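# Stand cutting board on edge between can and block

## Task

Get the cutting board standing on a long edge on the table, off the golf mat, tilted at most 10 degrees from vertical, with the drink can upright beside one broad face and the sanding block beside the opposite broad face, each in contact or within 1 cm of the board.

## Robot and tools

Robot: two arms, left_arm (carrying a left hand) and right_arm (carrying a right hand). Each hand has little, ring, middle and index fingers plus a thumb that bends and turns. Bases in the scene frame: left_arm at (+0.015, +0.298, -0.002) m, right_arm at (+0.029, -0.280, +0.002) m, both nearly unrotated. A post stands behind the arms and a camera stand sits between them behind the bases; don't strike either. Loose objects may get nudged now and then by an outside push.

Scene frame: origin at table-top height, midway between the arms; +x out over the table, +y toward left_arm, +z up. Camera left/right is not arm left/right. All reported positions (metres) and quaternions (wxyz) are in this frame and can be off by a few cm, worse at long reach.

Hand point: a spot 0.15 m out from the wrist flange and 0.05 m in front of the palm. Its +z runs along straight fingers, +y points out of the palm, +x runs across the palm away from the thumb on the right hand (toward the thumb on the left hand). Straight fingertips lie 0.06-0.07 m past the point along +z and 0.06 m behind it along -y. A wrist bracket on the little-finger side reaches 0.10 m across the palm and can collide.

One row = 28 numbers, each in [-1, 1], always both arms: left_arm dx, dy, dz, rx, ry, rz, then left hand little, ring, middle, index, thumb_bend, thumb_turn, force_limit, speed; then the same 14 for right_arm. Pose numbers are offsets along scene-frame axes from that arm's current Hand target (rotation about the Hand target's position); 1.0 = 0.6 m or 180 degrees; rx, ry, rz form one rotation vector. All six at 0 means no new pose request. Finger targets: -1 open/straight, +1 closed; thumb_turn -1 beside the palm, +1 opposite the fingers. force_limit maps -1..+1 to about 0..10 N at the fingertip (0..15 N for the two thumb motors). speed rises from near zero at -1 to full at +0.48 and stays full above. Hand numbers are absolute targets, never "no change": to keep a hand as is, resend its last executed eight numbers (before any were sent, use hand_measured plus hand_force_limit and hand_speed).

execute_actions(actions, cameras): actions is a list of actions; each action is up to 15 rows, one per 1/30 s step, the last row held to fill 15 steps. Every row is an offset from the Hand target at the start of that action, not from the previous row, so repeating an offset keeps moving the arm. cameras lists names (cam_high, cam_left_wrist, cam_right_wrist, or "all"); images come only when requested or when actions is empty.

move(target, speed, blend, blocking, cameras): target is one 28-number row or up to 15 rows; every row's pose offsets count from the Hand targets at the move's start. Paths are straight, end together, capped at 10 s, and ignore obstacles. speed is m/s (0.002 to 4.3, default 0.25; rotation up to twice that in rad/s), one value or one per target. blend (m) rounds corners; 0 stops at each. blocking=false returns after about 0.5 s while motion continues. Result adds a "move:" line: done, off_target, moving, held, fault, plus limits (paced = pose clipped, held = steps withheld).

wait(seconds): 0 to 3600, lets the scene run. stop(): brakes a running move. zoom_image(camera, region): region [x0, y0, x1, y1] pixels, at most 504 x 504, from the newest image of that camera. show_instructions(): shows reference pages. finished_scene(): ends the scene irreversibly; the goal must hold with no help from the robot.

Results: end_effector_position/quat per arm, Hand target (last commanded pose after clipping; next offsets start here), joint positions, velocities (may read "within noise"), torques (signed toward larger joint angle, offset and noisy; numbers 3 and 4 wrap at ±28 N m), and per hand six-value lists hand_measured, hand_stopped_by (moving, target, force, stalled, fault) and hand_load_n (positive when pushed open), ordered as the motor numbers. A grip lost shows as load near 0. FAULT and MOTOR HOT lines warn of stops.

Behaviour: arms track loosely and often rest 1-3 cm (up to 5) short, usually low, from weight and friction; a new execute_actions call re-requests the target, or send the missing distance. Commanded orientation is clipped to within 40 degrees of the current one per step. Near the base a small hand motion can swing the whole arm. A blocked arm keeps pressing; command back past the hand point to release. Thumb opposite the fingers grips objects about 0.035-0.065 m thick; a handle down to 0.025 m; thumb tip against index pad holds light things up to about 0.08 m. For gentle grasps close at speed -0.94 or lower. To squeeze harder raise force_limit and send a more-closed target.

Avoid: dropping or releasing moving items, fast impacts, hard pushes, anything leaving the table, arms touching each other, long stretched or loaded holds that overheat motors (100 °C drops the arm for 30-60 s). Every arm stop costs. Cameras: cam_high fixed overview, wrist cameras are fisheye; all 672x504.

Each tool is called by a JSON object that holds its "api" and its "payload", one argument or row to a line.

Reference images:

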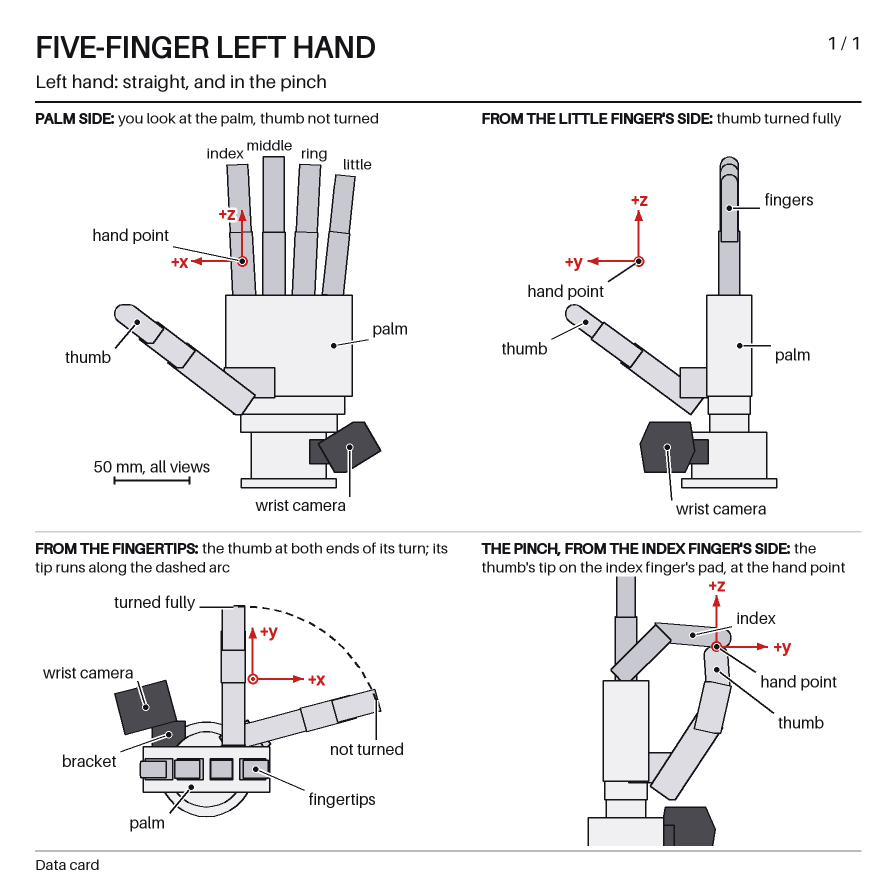

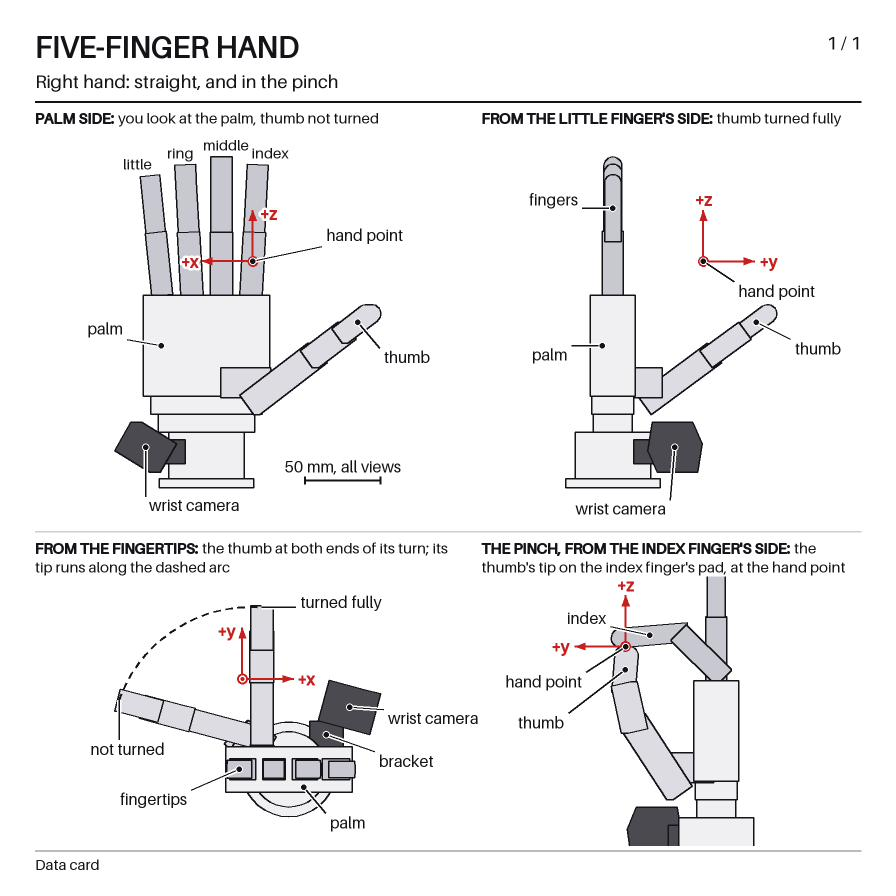

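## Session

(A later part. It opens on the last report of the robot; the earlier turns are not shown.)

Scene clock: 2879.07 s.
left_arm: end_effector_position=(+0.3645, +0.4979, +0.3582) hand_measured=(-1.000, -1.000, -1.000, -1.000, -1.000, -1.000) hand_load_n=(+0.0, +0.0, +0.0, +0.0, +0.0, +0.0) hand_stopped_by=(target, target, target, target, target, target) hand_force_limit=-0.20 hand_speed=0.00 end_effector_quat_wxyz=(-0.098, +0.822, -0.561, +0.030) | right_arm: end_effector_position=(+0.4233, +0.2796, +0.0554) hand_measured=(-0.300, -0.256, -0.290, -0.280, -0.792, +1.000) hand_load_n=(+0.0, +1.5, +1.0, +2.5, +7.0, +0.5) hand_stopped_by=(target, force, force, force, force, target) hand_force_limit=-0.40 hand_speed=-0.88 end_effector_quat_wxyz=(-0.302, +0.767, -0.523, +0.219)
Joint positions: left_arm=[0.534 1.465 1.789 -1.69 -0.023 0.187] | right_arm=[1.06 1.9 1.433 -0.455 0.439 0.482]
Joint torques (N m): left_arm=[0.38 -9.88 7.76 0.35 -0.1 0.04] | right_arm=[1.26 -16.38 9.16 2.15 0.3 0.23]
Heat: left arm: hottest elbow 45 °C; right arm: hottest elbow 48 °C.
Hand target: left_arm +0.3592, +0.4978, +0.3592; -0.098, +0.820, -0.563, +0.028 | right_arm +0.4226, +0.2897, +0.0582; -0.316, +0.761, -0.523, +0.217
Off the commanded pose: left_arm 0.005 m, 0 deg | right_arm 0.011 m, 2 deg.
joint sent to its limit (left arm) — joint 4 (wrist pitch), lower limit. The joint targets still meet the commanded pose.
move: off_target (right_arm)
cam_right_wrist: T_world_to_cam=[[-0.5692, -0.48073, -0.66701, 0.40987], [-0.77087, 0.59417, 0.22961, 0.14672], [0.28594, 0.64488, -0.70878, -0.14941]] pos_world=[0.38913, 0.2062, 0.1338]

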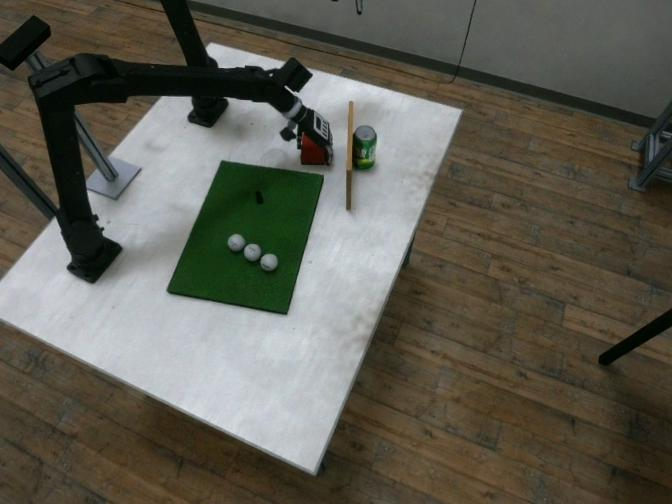

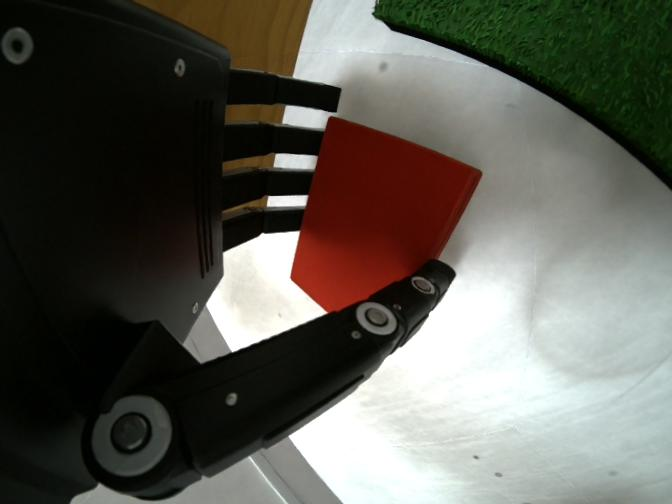

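{"api": "move", "payload": {
  "target": [
    [0,0,0,0,0,0,-1,-1,-1,-1,-1,-1,-0.2,0, 0,0,-0.022,0,0,0,-0.3,0.2,0.2,0.2,-0.2,1,-0.4,-0.88]
  ],
  "speed": 0.03,
  "cameras": ["cam_high"]
}}

{"api": "zoom_image", "payload": {
  "camera": "cam_high",
  "region": [270, 100, 380, 210]
}}

Scene clock: 2889.70 s.
left_arm: end_effector_position=(+0.3645, +0.4979, +0.3582) hand_measured=(-1.000, -1.000, -1.000, -1.000, -1.000, -1.000) hand_load_n=(+0.0, +0.0, +0.0, +0.0, +0.0, +0.0) hand_stopped_by=(target, target, target, target, target, target) hand_force_limit=-0.20 hand_speed=0.00 end_effector_quat_wxyz=(-0.098, +0.822, -0.561, +0.030) | right_arm: end_effector_position=(+0.4242, +0.2808, +0.0540) hand_measured=(-0.300, -0.256, -0.290, -0.280, -0.792, +1.000) hand_load_n=(+0.0, +1.5, +0.0, +1.0, +7.5, +0.0) hand_stopped_by=(target, force, force, force, force, target) hand_force_limit=-0.40 hand_speed=-0.88 end_effector_quat_wxyz=(-0.308, +0.764, -0.523, +0.219)
Joint positions: left_arm=[0.534 1.465 1.789 -1.69 -0.023 0.187] | right_arm=[1.06 1.9 1.424 -0.433 0.439 0.482]
Joint torques (N m): left_arm=[0.44 -9.93 7.76 0.36 -0.1 0.04] | right_arm=[1.03 -15.09 8.62 2.43 0.27 0.22]
Heat: left arm: hottest elbow 45 °C; right arm: hottest elbow 46 °C.
Hand target: left_arm +0.3592, +0.4978, +0.3592; -0.098, +0.820, -0.563, +0.028 | right_arm +0.4225, +0.2897, +0.0449; -0.316, +0.761, -0.523, +0.217
Off the commanded pose: left_arm 0.005 m, 0 deg | right_arm 0.013 m, 1 deg.
joint sent to its limit (left arm) — joint 4 (wrist pitch), lower limit. The joint targets still meet the commanded pose.
move: off_target (right_arm)

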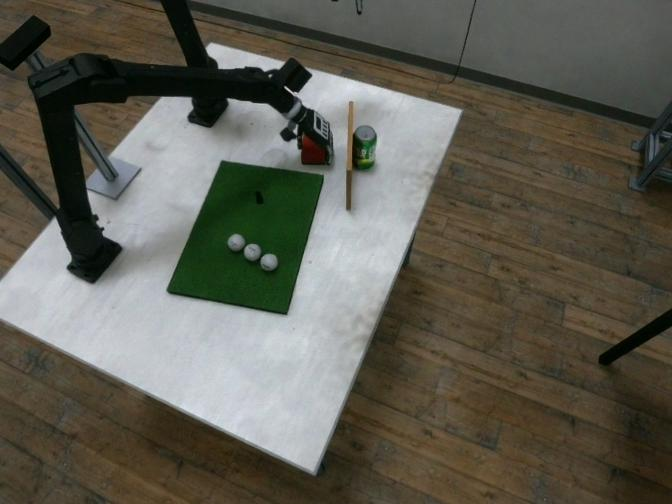

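Scaled by 4.582.

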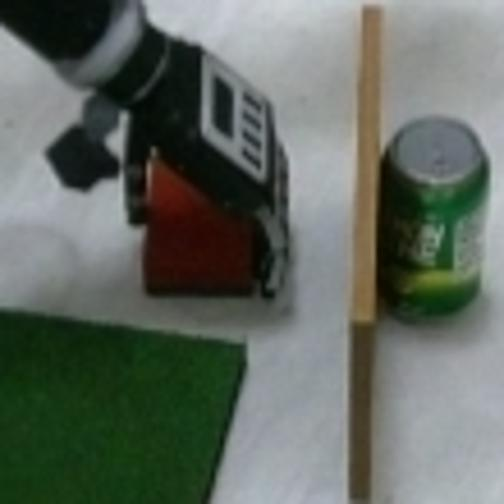

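{"api": "move", "payload": {
  "target": [
    [0,0,0,0,0,0,-1,-1,-1,-1,-1,-1,-0.2,0, 0,0,0.0,0,0,0,-0.5,-0.5,-0.5,-0.5,-1,1,-0.4,-0.7],
    [0,0,0,0,0,0,-1,-1,-1,-1,-1,-1,-0.2,0, -0.01,0,0.12,0,0,0,-0.5,-0.5,-0.5,-0.5,-1,1,-0.4,-0.7],
    [0,0,0,0,0,0,-1,-1,-1,-1,-1,-1,-0.2,0, -0.06,0.0,0.3,0,0,0,-0.5,-0.5,-0.5,-0.5,-1,1,-0.4,-0.7]
  ],
  "speed": [0.03,0.06,0.12],
  "cameras": ["cam_high","cam_right_wrist"]
}}

{"api": "zoom_image", "payload": {
  "camera": "cam_high",
  "region": [270, 100, 380, 210]
}}

Scene clock: 2903.13 s.
left_arm: end_effector_position=(+0.3645, +0.4979, +0.3582) hand_measured=(-1.000, -1.000, -1.000, -1.000, -1.000, -1.000) hand_load_n=(+0.0, +0.0, +0.0, +0.0, +0.0, +0.0) hand_stopped_by=(target, target, target, target, target, target) hand_force_limit=-0.20 hand_speed=0.00 end_effector_quat_wxyz=(-0.098, +0.822, -0.561, +0.030) | right_arm: end_effector_position=(+0.3868, +0.2746, +0.1904) hand_measured=(-0.500, -0.500, -0.500, -0.500, -1.000, +1.000) hand_load_n=(+0.0, +0.0, +0.0, +0.0, +0.0, +0.0) hand_stopped_by=(target, target, target, target, target, target) hand_force_limit=-0.40 hand_speed=-0.70 end_effector_quat_wxyz=(-0.287, +0.771, -0.523, +0.221)
Joint positions: left_arm=[0.534 1.465 1.789 -1.69 -0.023 0.187] | right_arm=[1.11 1.754 1.607 -0.827 0.47 0.529]
Joint torques (N m): left_arm=[0.38 -9.88 7.77 0.35 -0.1 0.04] | right_arm=[1.32 -17.08 14.08 0.83 0.36 0.19]
Heat: left arm: hottest elbow 44 °C; right arm: hottest elbow 46 °C.
Hand target: left_arm +0.3592, +0.4978, +0.3592; -0.098, +0.820, -0.563, +0.028 | right_arm +0.3866, +0.2896, +0.2249; -0.316, +0.761, -0.523, +0.217
Off the commanded pose: left_arm 0.005 m, 0 deg | right_arm 0.038 m, 3 deg.
joint sent to its limit (left arm) — joint 4 (wrist pitch), lower limit. The joint targets still meet the commanded pose.
move: off_target (right_arm)
cam_right_wrist: T_world_to_cam=[[-0.5809, -0.49646, -0.64504, 0.48143], [-0.76555, 0.60248, 0.22572, 0.08688], [0.27656, 0.62493, -0.73005, -0.02688]] pos_world=[0.3536, 0.20347, 0.27131]

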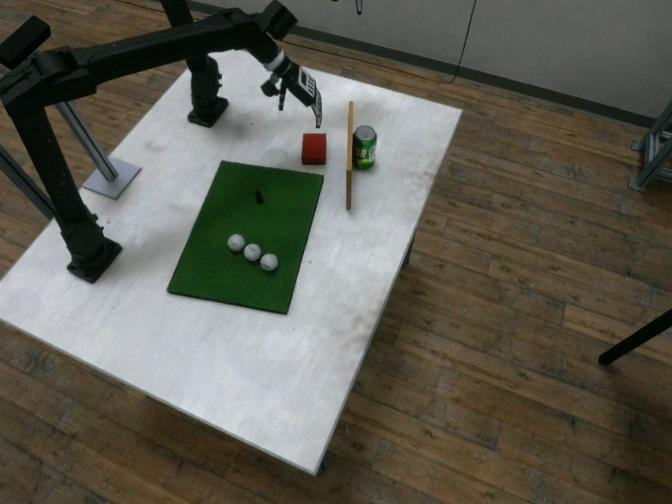

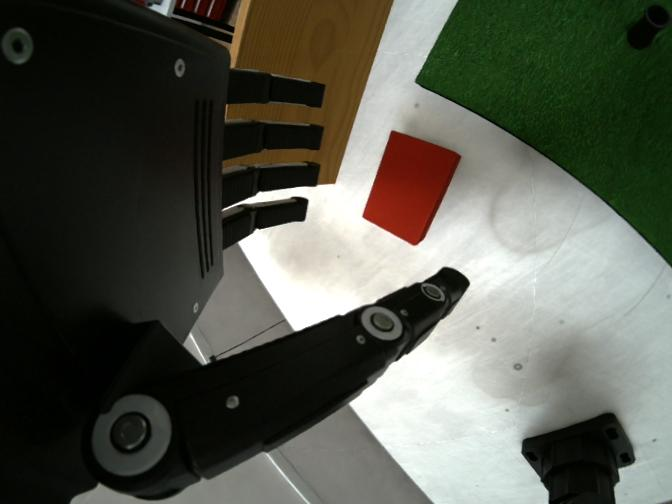

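Scaled by 4.582.

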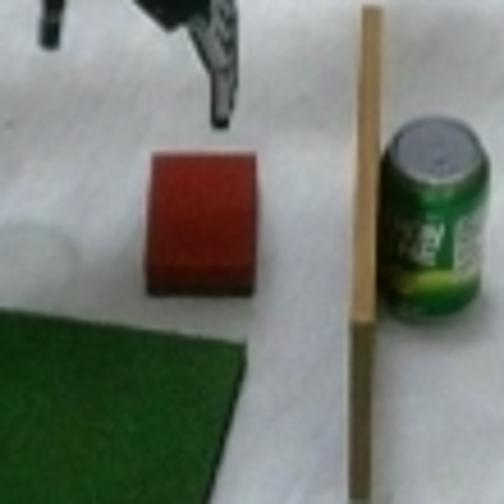

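{"api": "move", "payload": {
  "target": [
    [0,0,0,0,0,0,-1,-1,-1,-1,-1,-1,-0.2,0, -0.165,-0.086,0.02,-0.0899,0.2339,0,-1,-1,-1,-1,-1,1,-0.4,-0.3]
  ],
  "speed": 0.15,
  "cameras": ["cam_high","cam_right_wrist"]
}}

Scene clock: 2947.57 s.
left_arm: end_effector_position=(+0.3645, +0.4979, +0.3582) hand_measured=(-1.000, -1.000, -1.000, -1.000, -1.000, -1.000) hand_load_n=(+0.0, -0.5, +0.0, +0.0, -0.5, -0.5) hand_stopped_by=(target, target, target, target, target, target) hand_force_limit=-0.20 hand_speed=0.00 end_effector_quat_wxyz=(-0.098, +0.822, -0.561, +0.030) | right_arm: end_effector_position=(+0.2765, +0.2330, +0.2235) hand_measured=(-1.000, -1.000, -1.000, -1.000, -1.000, +1.000) hand_load_n=(+0.0, +0.0, +0.0, +0.0, +0.0, +0.0) hand_stopped_by=(target, target, target, target, target, target) hand_force_limit=-0.40 hand_speed=-0.30 end_effector_quat_wxyz=(+0.011, +0.828, -0.560, +0.001)
Joint positions: left_arm=[0.534 1.465 1.789 -1.69 -0.023 0.187] | right_arm=[1.071 1.939 2.016 -1.67 0.001 0.635]
Joint torques (N m): left_arm=[0.44 -9.93 7.75 0.35 -0.1 0.04] | right_arm=[-0.67 -16.56 12.89 -0.23 -0.15 0.17]
Heat: left arm: hottest elbow 43 °C; right arm: hottest elbow 46 °C.
Hand target: left_arm +0.3592, +0.4978, +0.3592; -0.098, +0.820, -0.563, +0.028 | right_arm +0.2876, +0.2381, +0.2369; +0.001, +0.824, -0.566, +0.000
Off the commanded pose: left_arm 0.005 m, 0 deg | right_arm 0.018 m, 1 deg.
joint sent to its limit (left arm) — joint 4 (wrist pitch), lower limit. The joint targets still meet the commanded pose.
joint sent to its limit (right arm) — joint 4 (wrist pitch), lower limit. The joint targets still meet the commanded pose.
move: off_target (right_arm)
cam_right_wrist: T_world_to_cam=[[-0.8168, -0.5765, 0.02207, 0.3528], [-0.48269, 0.70383, 0.52119, -0.14785], [-0.316, 0.41505, -0.85316, 0.29414]] pos_world=[0.30975, 0.18537, 0.32022]

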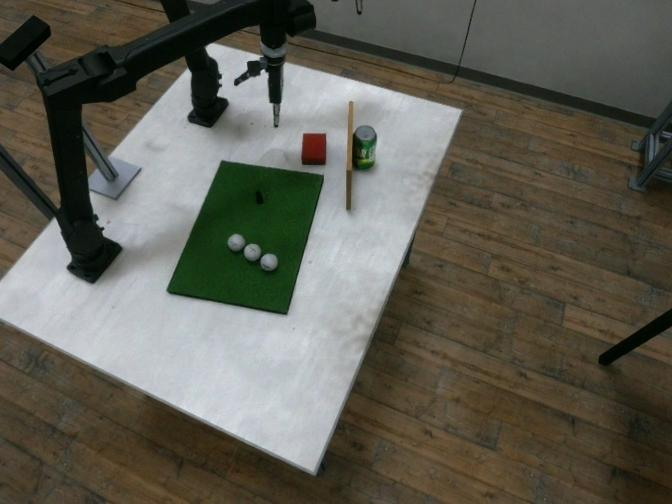

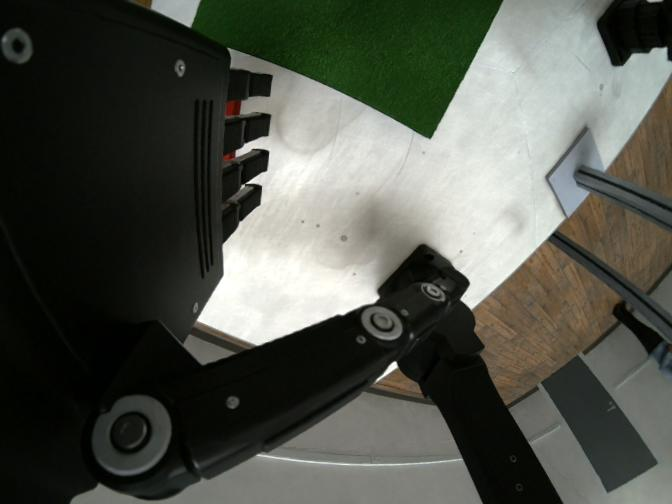

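{"api": "move", "payload": {
  "target": [
    [0,0,0,0,0,0,-1,-1,-1,-1,-1,-1,-0.2,0, 0,0,-0.235,0,0,0,-1,-1,-1,-1,-1,1,-0.4,-0.3]
  ],
  "speed": 0.1,
  "cameras": ["cam_high","cam_right_wrist"]
}}

{"api": "zoom_image", "payload": {
  "camera": "cam_high",
  "region": [240, 80, 380, 220]
}}

Scene clock: 2957.80 s.
left_arm: end_effector_position=(+0.3645, +0.4979, +0.3582) hand_measured=(-1.000, -1.000, -1.000, -1.000, -1.000, -1.000) hand_load_n=(+0.0, +0.0, +0.0, +0.0, +0.0, +0.0) hand_stopped_by=(target, target, target, target, target, target) hand_force_limit=-0.20 hand_speed=0.00 end_effector_quat_wxyz=(-0.098, +0.822, -0.561, +0.030) | right_arm: end_effector_position=(+0.2795, +0.2379, +0.0954) hand_measured=(-1.000, -1.000, -1.000, -1.000, -1.000, +1.000) hand_load_n=(+0.0, +0.0, +0.0, +0.0, +0.0, +0.0) hand_stopped_by=(target, target, target, target, target, target) hand_force_limit=-0.40 hand_speed=-0.30 end_effector_quat_wxyz=(+0.007, +0.828, -0.560, +0.001)
Joint positions: left_arm=[0.534 1.465 1.789 -1.69 -0.023 0.187] | right_arm=[1.071 1.979 1.741 -1.347 0.001 0.635]
Joint torques (N m): left_arm=[0.44 -9.93 7.77 0.35 -0.1 0.04] | right_arm=[-0.67 -16.97 8.7 0.51 -0.09 0.15]
Heat: left arm: hottest elbow 43 °C; right arm: hottest elbow 46 °C.
Hand target: left_arm +0.3592, +0.4978, +0.3592; -0.098, +0.820, -0.563, +0.028 | right_arm +0.2876, +0.2380, +0.0959; +0.001, +0.824, -0.566, +0.000
Off the commanded pose: left_arm 0.005 m, 0 deg | right_arm 0.008 m, 1 deg.
joint sent to its limit (left arm) — joint 4 (wrist pitch), lower limit. The joint targets still meet the commanded pose.
move: done
cam_right_wrist: T_world_to_cam=[[-0.81688, -0.57663, 0.01437, 0.36171], [-0.48499, 0.70012, 0.52404, -0.08181], [-0.31224, 0.42111, -0.85157, 0.18113]] pos_world=[0.31235, 0.18958, 0.19192]

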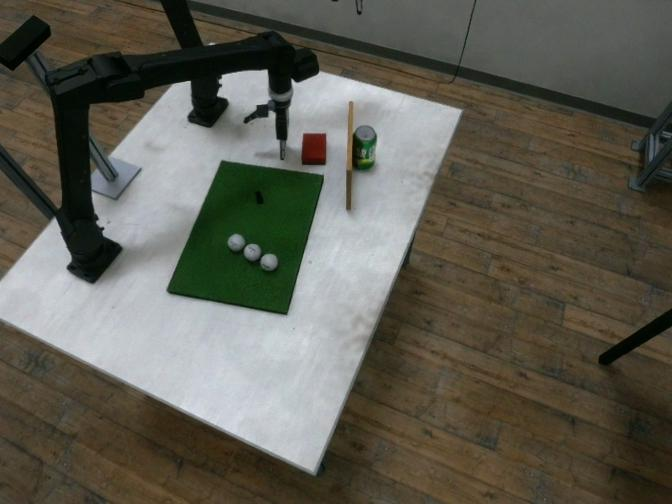

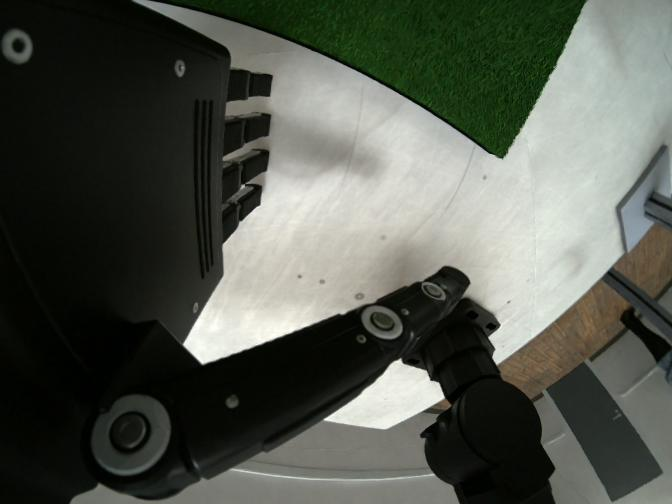

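Scaled by 3.600.

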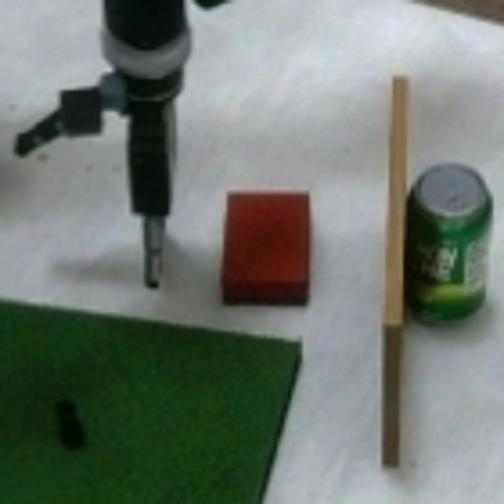

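{"api": "move", "payload": {
  "target": [
    [0,0,0,0,0,0,-1,-1,-1,-1,-1,-1,-0.2,0, 0.1525,0.0585,0.018,0,0,0,-1,-1,-1,-1,-1,1,-0.4,-0.3]
  ],
  "speed": 0.05,
  "cameras": ["cam_high","cam_right_wrist"]
}}

{"api": "zoom_image", "payload": {
  "camera": "cam_high",
  "region": [280, 90, 400, 220]
}}

Scene clock: 2973.40 s.
left_arm: end_effector_position=(+0.3645, +0.4979, +0.3582) hand_measured=(-1.000, -1.000, -1.000, -1.000, -1.000, -1.000) hand_load_n=(+0.0, +0.0, +0.0, +0.0, +0.0, +0.0) hand_stopped_by=(target, target, target, target, target, target) hand_force_limit=-0.20 hand_speed=0.00 end_effector_quat_wxyz=(-0.098, +0.822, -0.561, +0.030) | right_arm: end_effector_position=(+0.3596, +0.2675, +0.0933) hand_measured=(-1.000, -1.000, -1.000, -1.000, -1.000, +1.000) hand_load_n=(+0.0, -0.5, +0.0, -0.5, +0.0, +0.0) hand_stopped_by=(target, target, target, target, target, target) hand_force_limit=-0.40 hand_speed=-0.30 end_effector_quat_wxyz=(+0.021, +0.827, -0.562, -0.002)
Joint positions: left_arm=[0.534 1.465 1.789 -1.69 -0.023 0.187] | right_arm=[0.991 2.211 2.116 -1.519 -0.003 0.56]
Joint torques (N m): left_arm=[0.44 -9.88 7.76 0.34 -0.1 0.04] | right_arm=[-1.14 -19.43 13.42 0.01 0.05 0.07]
Heat: left arm: hottest elbow 43 °C; right arm: hottest elbow 45 °C.
Hand target: left_arm +0.3592, +0.4978, +0.3592; -0.098, +0.820, -0.563, +0.028 | right_arm +0.3790, +0.2732, +0.1067; +0.001, +0.824, -0.566, +0.000
Off the commanded pose: left_arm 0.005 m, 0 deg | right_arm 0.024 m, 2 deg.
joint sent to its limit (left arm) — joint 4 (wrist pitch), lower limit. The joint targets still meet the commanded pose.
move: off_target (right_arm)
cam_right_wrist: T_world_to_cam=[[-0.81852, -0.57281, 0.04375, 0.441], [-0.47124, 0.71303, 0.51916, -0.07051], [-0.32857, 0.40433, -0.85356, 0.20237]] pos_world=[0.39424, 0.22106, 0.19004]

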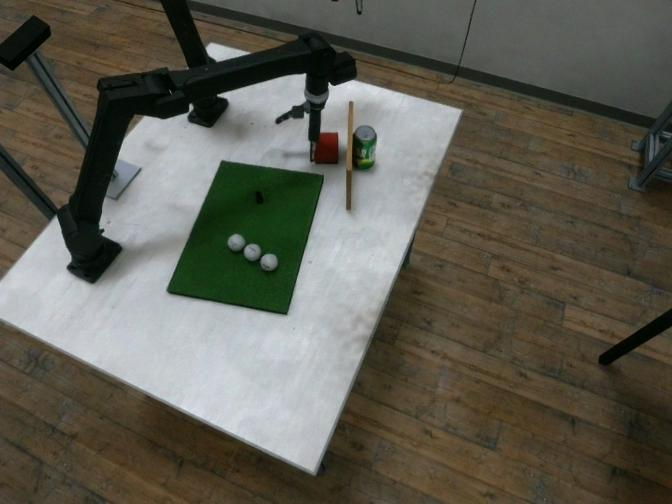

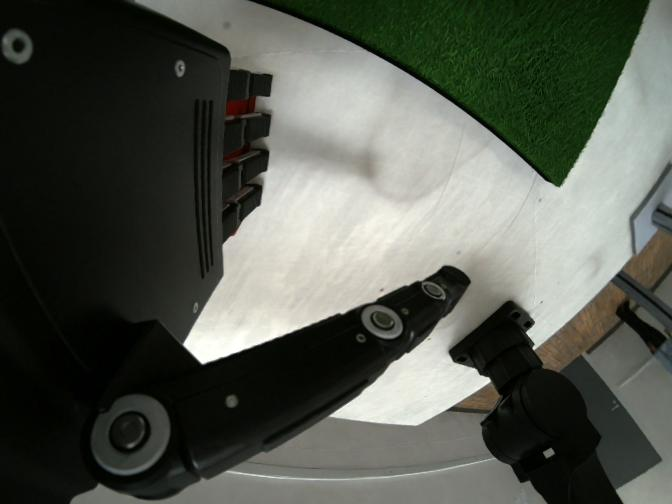

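Scaled by 3.877.

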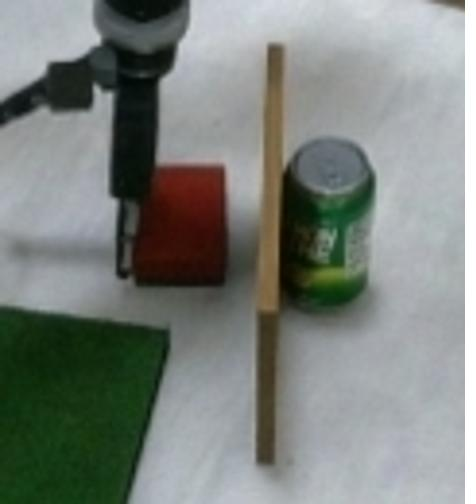

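{"api": "move", "payload": {
  "target": [
    [0,0,0,0,0,0,-1,-1,-1,-1,-1,-1,-0.2,0, 0.0265,0.0102,0.0,0,0,0,-1,-1,-1,-1,-1,1,-0.4,-0.3]
  ],
  "speed": 0.03,
  "cameras": ["cam_high"]
}}

{"api": "zoom_image", "payload": {
  "camera": "cam_high",
  "region": [300, 100, 380, 210]
}}

Scene clock: 2982.70 s.
left_arm: end_effector_position=(+0.3645, +0.4979, +0.3582) hand_measured=(-1.000, -1.000, -1.000, -1.000, -1.000, -1.000) hand_load_n=(+0.0, +0.0, +0.0, +0.0, +0.0, +0.0) hand_stopped_by=(target, target, target, target, target, target) hand_force_limit=-0.20 hand_speed=0.00 end_effector_quat_wxyz=(-0.098, +0.822, -0.561, +0.030) | right_arm: end_effector_position=(+0.3750, +0.2747, +0.0941) hand_measured=(-1.000, -1.000, -1.000, -1.000, -1.000, +1.000) hand_load_n=(+0.0, -0.5, +0.0, -0.5, +0.0, +0.0) hand_stopped_by=(target, target, target, target, target, target) hand_force_limit=-0.40 hand_speed=-0.30 end_effector_quat_wxyz=(+0.022, +0.827, -0.562, -0.002)
Joint positions: left_arm=[0.534 1.465 1.789 -1.69 -0.023 0.187] | right_arm=[0.98 2.266 2.214 -1.563 -0.003 0.547]
Joint torques (N m): left_arm=[0.44 -9.88 7.76 0.35 -0.1 0.04] | right_arm=[-1.38 -20.25 13.48 -0.03 0.05 0.06]
Heat: left arm: hottest elbow 43 °C; right arm: hottest elbow 46 °C.
Hand target: left_arm +0.3592, +0.4978, +0.3592; -0.098, +0.820, -0.563, +0.028 | right_arm +0.3949, +0.2793, +0.1069; +0.001, +0.824, -0.566, +0.000
Off the commanded pose: left_arm 0.005 m, 0 deg | right_arm 0.024 m, 2 deg.
joint sent to its limit (left arm) — joint 4 (wrist pitch), lower limit. The joint targets still meet the commanded pose.
move: off_target (right_arm)

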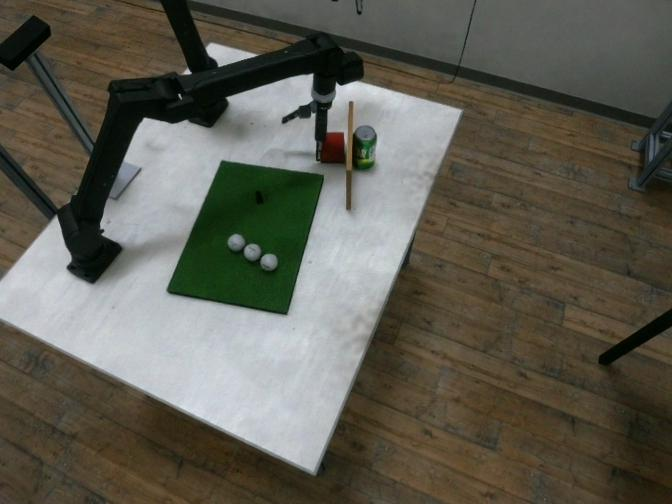

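Scaled by 4.582.

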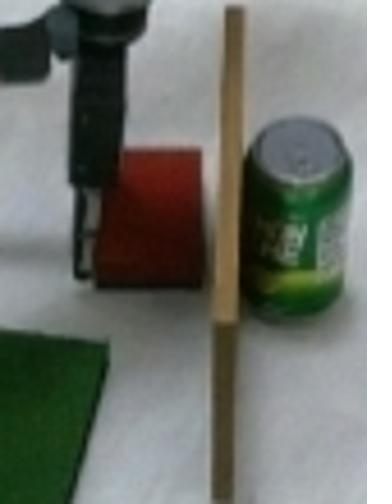

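{"api": "move", "payload": {
  "target": [
    [0,0,0,0,0,0,-1,-1,-1,-1,-1,-1,-0.2,0, 0.0085,0.0033,0.0,0,0,0,-1,-1,-1,-1,-1,1,-0.4,-0.3]
  ],
  "speed": 0.03,
  "cameras": ["cam_high"]
}}

{"api": "zoom_image", "payload": {
  "camera": "cam_high",
  "region": [300, 100, 380, 210]
}}

Scene clock: 2992.63 s.
left_arm: end_effector_position=(+0.3645, +0.4979, +0.3582) hand_measured=(-1.000, -1.000, -1.000, -1.000, -1.000, -1.000) hand_load_n=(+0.0, +0.0, +0.0, +0.0, +0.0, +0.0) hand_stopped_by=(target, target, target, target, target, target) hand_force_limit=-0.20 hand_speed=0.00 end_effector_quat_wxyz=(-0.098, +0.822, -0.561, +0.030) | right_arm: end_effector_position=(+0.3801, +0.2771, +0.0941) hand_measured=(-1.000, -1.000, -1.000, -1.000, -1.000, +1.000) hand_load_n=(+0.0, -0.5, +0.0, -0.5, +0.0, +0.0) hand_stopped_by=(target, target, target, target, target, target) hand_force_limit=-0.40 hand_speed=-0.30 end_effector_quat_wxyz=(+0.022, +0.827, -0.561, -0.003)
Joint positions: left_arm=[0.534 1.465 1.789 -1.69 -0.023 0.187] | right_arm=[0.976 2.285 2.249 -1.578 -0.003 0.543]
Joint torques (N m): left_arm=[0.32 -9.93 7.77 0.36 -0.1 0.04] | right_arm=[-1.32 -20.48 13.49 -0.03 0.05 0.1]
Heat: left arm: hottest elbow 43 °C; right arm: hottest elbow 47 °C.
Hand target: left_arm +0.3592, +0.4978, +0.3592; -0.098, +0.820, -0.563, +0.028 | right_arm +0.4001, +0.2812, +0.1067; +0.001, +0.824, -0.566, +0.000
Off the commanded pose: left_arm 0.005 m, 0 deg | right_arm 0.024 m, 3 deg.
joint sent to its limit (left arm) — joint 4 (wrist pitch), lower limit. The joint targets still meet the commanded pose.
move: off_target (right_arm)

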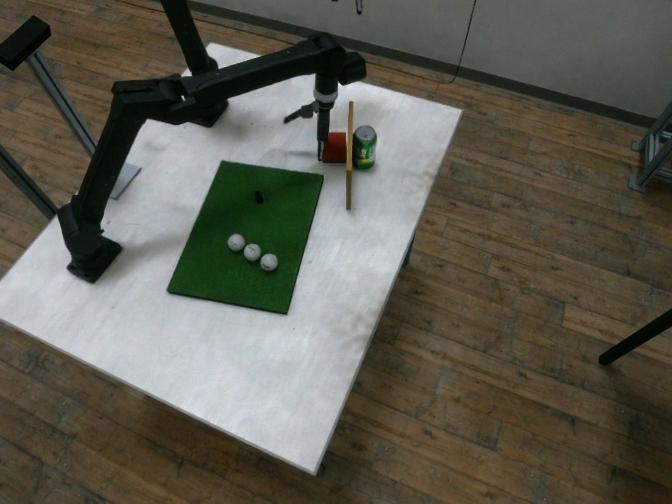

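Scaled by 4.582.

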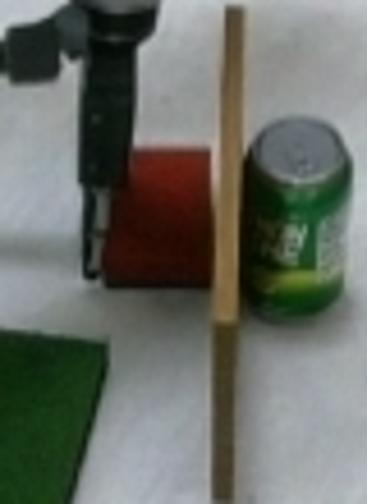

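{"api": "move", "payload": {
  "target": [
    [0,0,0,0,0,0,-1,-1,-1,-1,-1,-1,-0.2,0, -0.1,-0.038,0.0,0,0,0,-1,-1,-1,-1,-1,1,-0.4,-0.3],
    [0,0,0,0,0,0,-1,-1,-1,-1,-1,-1,-0.2,0, -0.12,-0.05,0.25,0,0,0,-1,-1,-1,-1,-1,1,-0.4,-0.3],
    [0.35,-0.05,0.0,0,0,0,-1,-1,-1,-1,-1,-1,-0.2,0, -0.15,-0.5,0.35,0,0,0,-1,-1,-1,-1,-1,1,-0.4,-0.3]
  ],
  "speed": [0.05,0.12,0.2],
  "cameras": ["all"]
}}

{"api": "zoom_image", "payload": {
  "camera": "cam_high",
  "region": [300, 100, 380, 210]
}}

Scene clock: 3014.30 s.
left_arm: end_effector_position=(+0.5619, +0.4680, +0.3414) hand_measured=(-1.000, -1.000, -1.000, -1.000, -1.000, -1.000) hand_load_n=(+0.0, +0.0, +0.0, +0.0, +0.0, +0.0) hand_stopped_by=(target, target, target, target, target, target) hand_force_limit=-0.20 hand_speed=0.00 end_effector_quat_wxyz=(-0.132, +0.815, -0.562, +0.057) | right_arm: end_effector_position=(+0.3114, -0.0173, +0.3164) hand_measured=(-1.000, -1.000, -1.000, -1.000, -1.000, +1.000) hand_load_n=(+0.0, +0.0, +0.0, +0.0, +0.0, +0.0) hand_stopped_by=(target, target, target, target, target, target) hand_force_limit=-0.40 hand_speed=-0.30 end_effector_quat_wxyz=(-0.041, +0.821, -0.570, +0.009)
Joint positions: left_arm=[0.313 1.884 2.285 -1.69 -0.062 -0.018] | right_arm=[0.682 1.426 1.611 -1.673 -0.009 0.27]
Joint torques (N m): left_arm=[-0.21 -14.04 12.81 0.51 -0.11 -0.13] | right_arm=[0.09 -9.23 8.84 0.01 -0.1 0.04]
Heat: left arm: hottest elbow 43 °C; right arm: hottest elbow 49 °C.
Hand target: left_arm +0.5692, +0.4677, +0.3590; -0.098, +0.820, -0.563, +0.028 | right_arm +0.3100, -0.0187, +0.3168; +0.001, +0.824, -0.566, +0.000
Off the commanded pose: left_arm 0.019 m, 5 deg | right_arm 0.002 m, 5 deg.
joint sent to its limit (left arm) — joint 4 (wrist pitch), lower limit. The joint targets are off in orientation, not in position.
joint sent to its limit (right arm) — joint 4 (wrist pitch), lower limit. The joint targets are off in orientation, not in position.
move: off_target (left_arm, right_arm)
cam_left_wrist: T_world_to_cam=[[0.96074, 0.07772, 0.26634, -0.66958], [-0.01927, -0.93896, 0.3435, 0.33585], [0.27677, -0.33514, -0.9006, 0.41945]] pos_world=[0.53367, 0.50796, 0.44073]
cam_right_wrist: T_world_to_cam=[[-0.82793, -0.55506, -0.08031, 0.2712], [-0.50485, 0.67522, 0.53778, -0.00208], [-0.24427, 0.48579, -0.83925, 0.46271]] pos_world=[0.33651, -0.07284, 0.41123]

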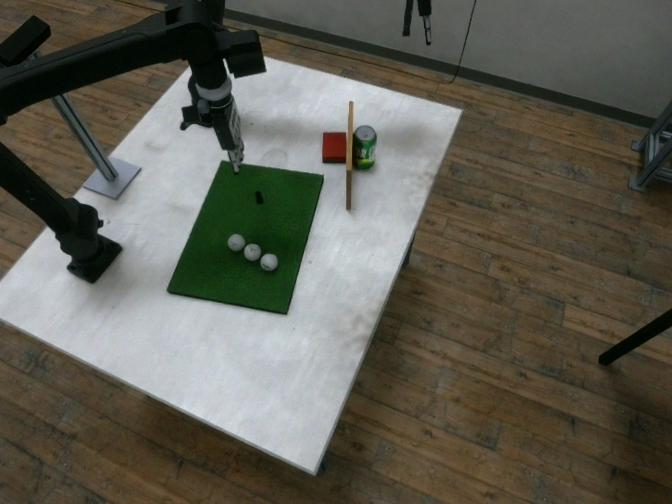

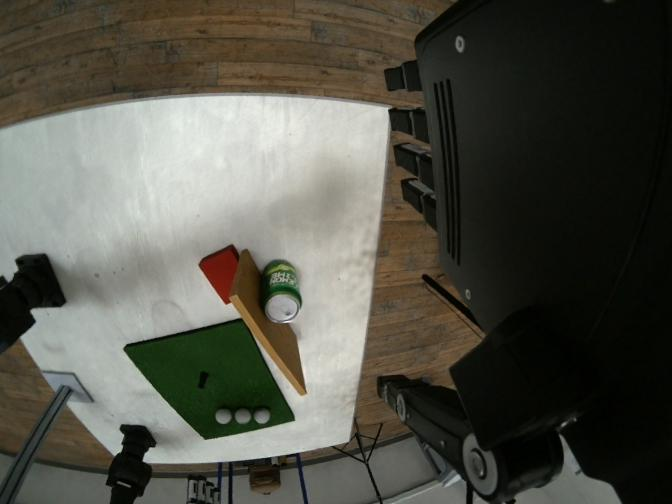

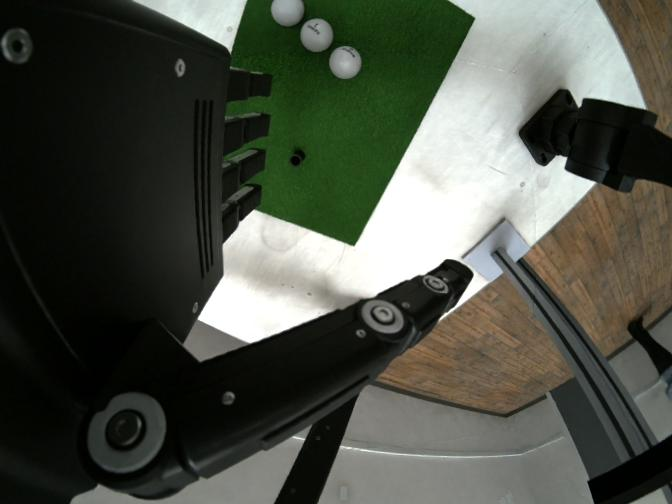

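Scaled by 4.582.

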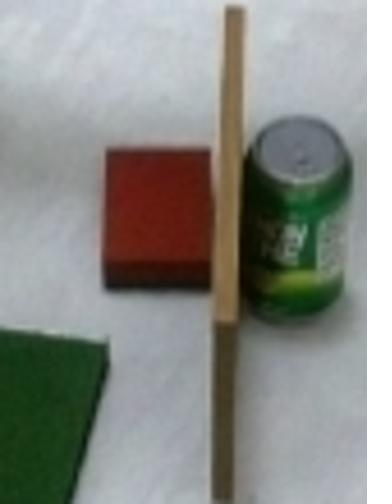

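{"api": "execute_actions", "payload": {
  "actions": []
}}

Scene clock: 3030.67 s.
left_arm: end_effector_position=(+0.5619, +0.4680, +0.3414) hand_measured=(-1.000, -1.000, -1.000, -1.000, -1.000, -1.000) hand_load_n=(+0.0, +0.0, +0.0, +0.0, +0.0, +0.5) hand_stopped_by=(target, target, target, target, target, target) hand_force_limit=-0.20 hand_speed=0.00 end_effector_quat_wxyz=(-0.132, +0.815, -0.562, +0.057) | right_arm: end_effector_position=(+0.3114, -0.0173, +0.3164) hand_measured=(-1.000, -1.000, -1.000, -1.000, -1.000, +1.000) hand_load_n=(+0.0, +0.0, +0.0, +0.0, +0.0, +0.0) hand_stopped_by=(target, target, target, target, target, target) hand_force_limit=-0.40 hand_speed=-0.30 end_effector_quat_wxyz=(-0.041, +0.821, -0.570, +0.009)
Joint positions: left_arm=[0.313 1.884 2.285 -1.69 -0.062 -0.018] | right_arm=[0.682 1.426 1.611 -1.673 -0.009 0.27]
Joint velocities: within noise
Joint torques (N m): left_arm=[-0.15 -14.04 12.79 0.5 -0.11 -0.12] | right_arm=[0.26 -9.23 8.92 0.03 -0.09 0.07]
Heat: left arm: hottest elbow 45 °C; right arm: hottest elbow 46 °C.
Hand target: left_arm +0.5692, +0.4677, +0.3590; -0.098, +0.820, -0.563, +0.028 | right_arm +0.3100, -0.0187, +0.3168; +0.001, +0.824, -0.566, +0.000
Off the commanded pose: left_arm 0.019 m, 5 deg | right_arm 0.002 m, 5 deg.
camera_calibration:
cam_left_wrist: T_world_to_cam=[[0.96072, 0.07805, 0.26631, -0.66972], [-0.01894, -0.93896, 0.3435, 0.33558], [0.27687, -0.33505, -0.9006, 0.41932]] pos_world=[0.53367, 0.50786, 0.44073]
cam_right_wrist: T_world_to_cam=[[-0.82771, -0.55538, -0.08029, 0.2711], [-0.5051, 0.67503, 0.53778, -0.00201], [-0.24447, 0.48568, -0.83925, 0.46277]] pos_world=[0.33651, -0.07284, 0.41123]

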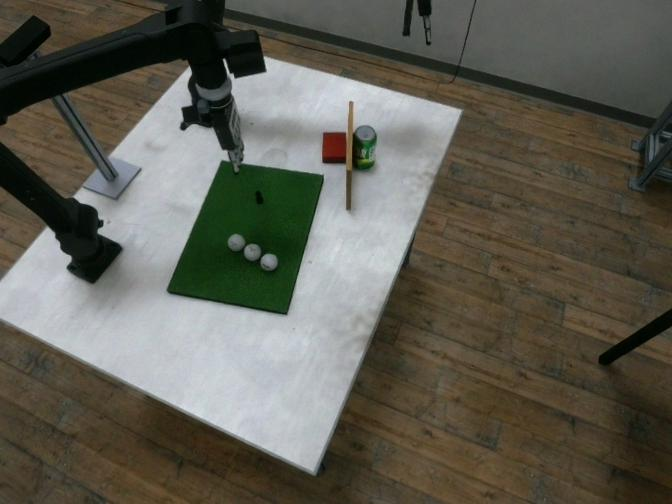

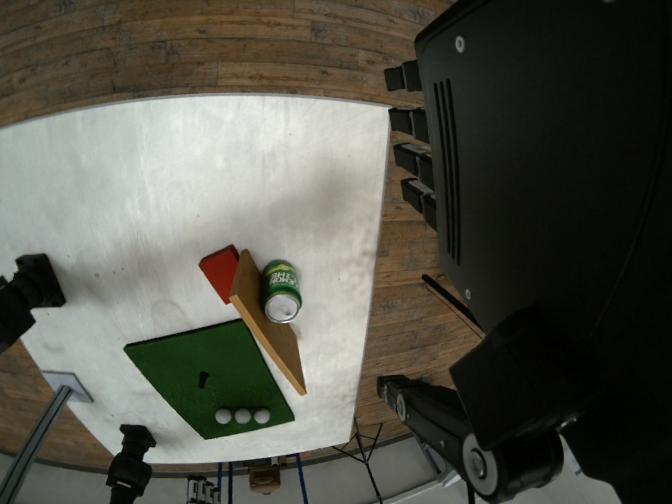

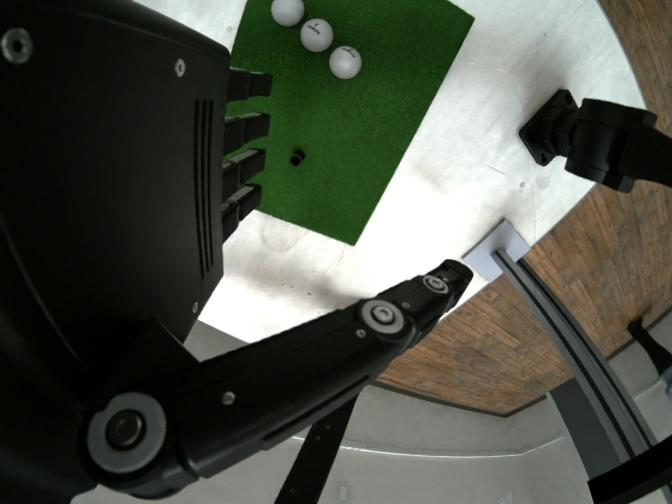

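{"api": "zoom_image", "payload": {
  "camera": "cam_left_wrist",
  "region": [180, 220, 330, 400]
}}

{"api": "zoom_image", "payload": {
  "camera": "cam_high",
  "region": [300, 90, 400, 220]
}}

Scaled by 2.800 from the camera's image (finer frame: 960x720).

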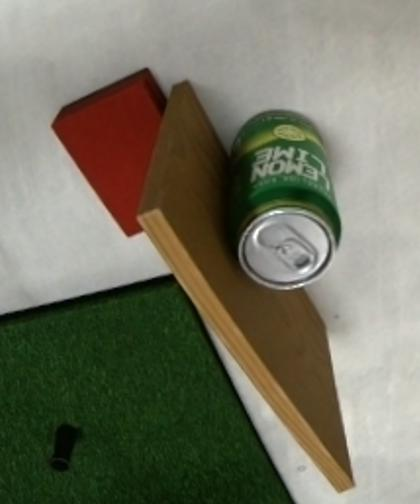

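Scaled by 3.877.

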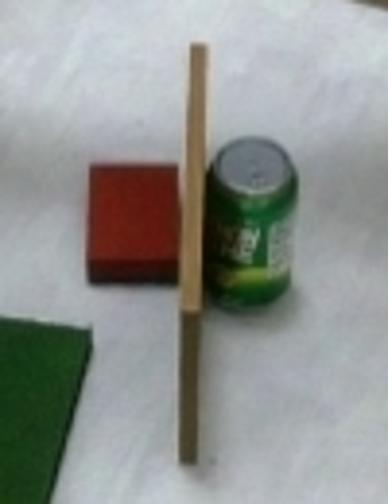

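{"api": "zoom_image", "payload": {
  "camera": "cam_left_wrist",
  "region": [195, 235, 265, 310]
}}

{"api": "zoom_image", "payload": {
  "camera": "cam_high",
  "region": [315, 120, 385, 180]
}}

Scaled by 6.720 from the camera's image (finer frame: 960x720).

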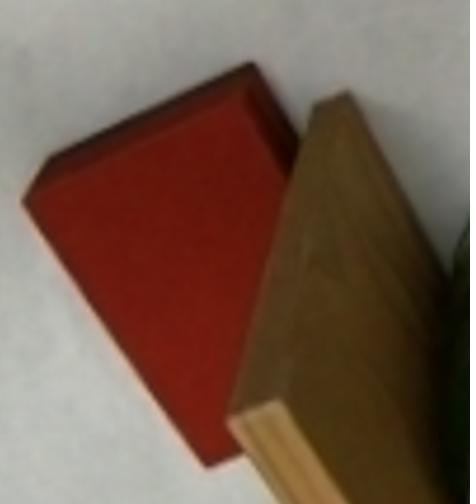

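Scaled by 7.200.

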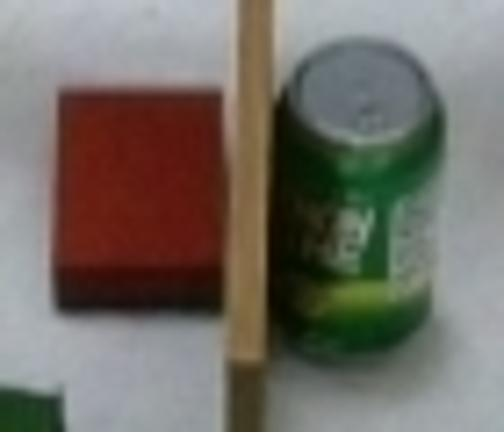

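{"api": "move", "payload": {
  "target": [-0.2,0,-0.1,0,0,0,-1,-1,-1,-1,-1,-1,-0.2,0,0,0,0,0,0,0,-1,-1,-1,-1,-1,1,-0.4,-0.3],
  "cameras": ["cam_left_wrist","cam_high"]
}}

Scene clock: 3131.97 s.
left_arm: end_effector_position=(+0.4502, +0.4670, +0.2967) hand_measured=(-1.000, -1.000, -1.000, -1.000, -1.000, -1.000) hand_load_n=(+0.0, +0.0, +0.0, +0.0, +0.0, -0.5) hand_stopped_by=(target, target, target, target, target, target) hand_force_limit=-0.20 hand_speed=0.00 end_effector_quat_wxyz=(-0.092, +0.823, -0.560, +0.024) | right_arm: end_effector_position=(+0.3114, -0.0173, +0.3164) hand_measured=(-1.000, -1.000, -1.000, -1.000, -1.000, +1.000) hand_load_n=(+0.0, +0.0, +0.0, +0.0, +0.0, +0.0) hand_stopped_by=(target, target, target, target, target, target) hand_force_limit=-0.40 hand_speed=-0.30 end_effector_quat_wxyz=(-0.041, +0.821, -0.570, +0.009)
Joint positions: left_arm=[0.385 1.604 1.782 -1.568 -0.058 0.038] | right_arm=[0.682 1.426 1.611 -1.673 -0.009 0.27]
Joint torques (N m): left_arm=[0.26 -12.28 8.02 0.98 0.05 0.02] | right_arm=[0.32 -9.17 8.9 0.09 -0.08 0.06]
Heat: left arm: hottest elbow 51 °C; right arm: hottest elbow 43 °C.
Hand target: left_arm +0.4492, +0.4677, +0.2990; -0.098, +0.820, -0.563, +0.028 | right_arm +0.3100, -0.0187, +0.3168; +0.001, +0.824, -0.566, +0.000
Off the commanded pose: left_arm 0.003 m, 1 deg | right_arm 0.002 m, 5 deg.
joint sent to its limit (right arm) — joint 4 (wrist pitch), lower limit. The joint targets are off in orientation, not in position.
move: done
cam_left_wrist: T_world_to_cam=[[0.98076, 0.10018, 0.16758, -0.54043], [0.03154, -0.92836, 0.37034, 0.31224], [0.19268, -0.35793, -0.91365, 0.46215]] pos_world=[0.43114, 0.50943, 0.39718]
Images, in order (width x height): cam_high 672x504, cam_left_wrist 672x504.

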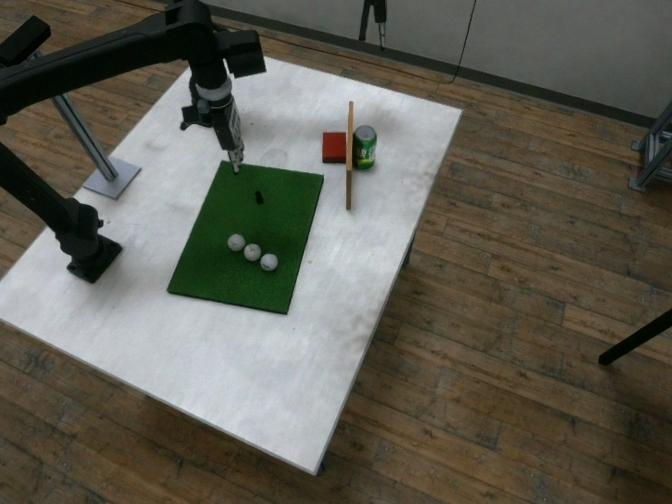

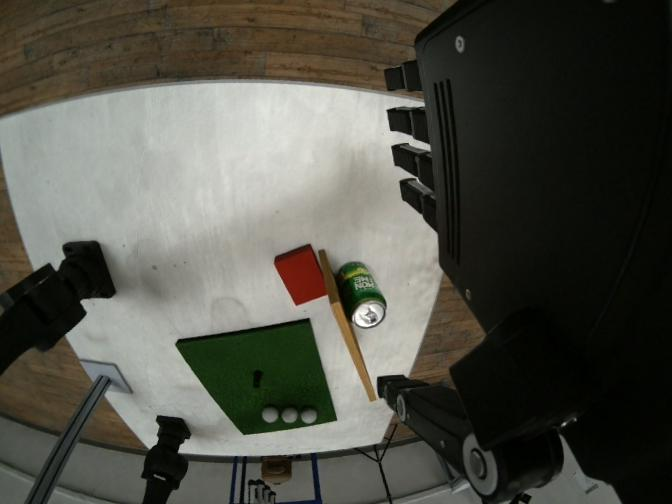

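{"api": "zoom_image", "payload": {
  "camera": "cam_left_wrist",
  "region": [265, 235, 395, 340]
}}

{"api": "zoom_image", "payload": {
  "camera": "cam_left_wrist",
  "region": [300, 240, 350, 310]
}}

Scaled by 3.877 from the camera's image (finer frame: 960x720).

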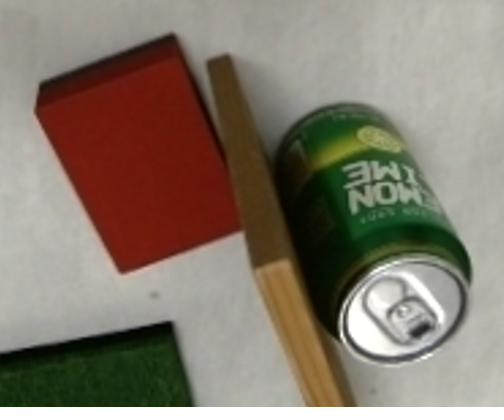

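Scaled by 7.200 from the camera's image (finer frame: 960x720).

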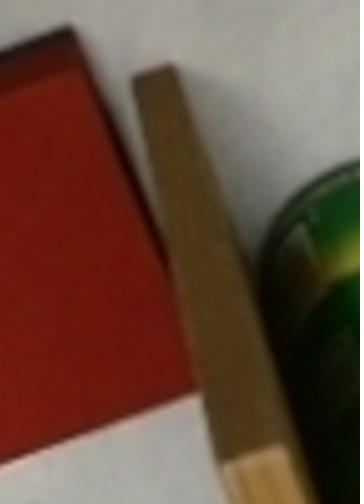

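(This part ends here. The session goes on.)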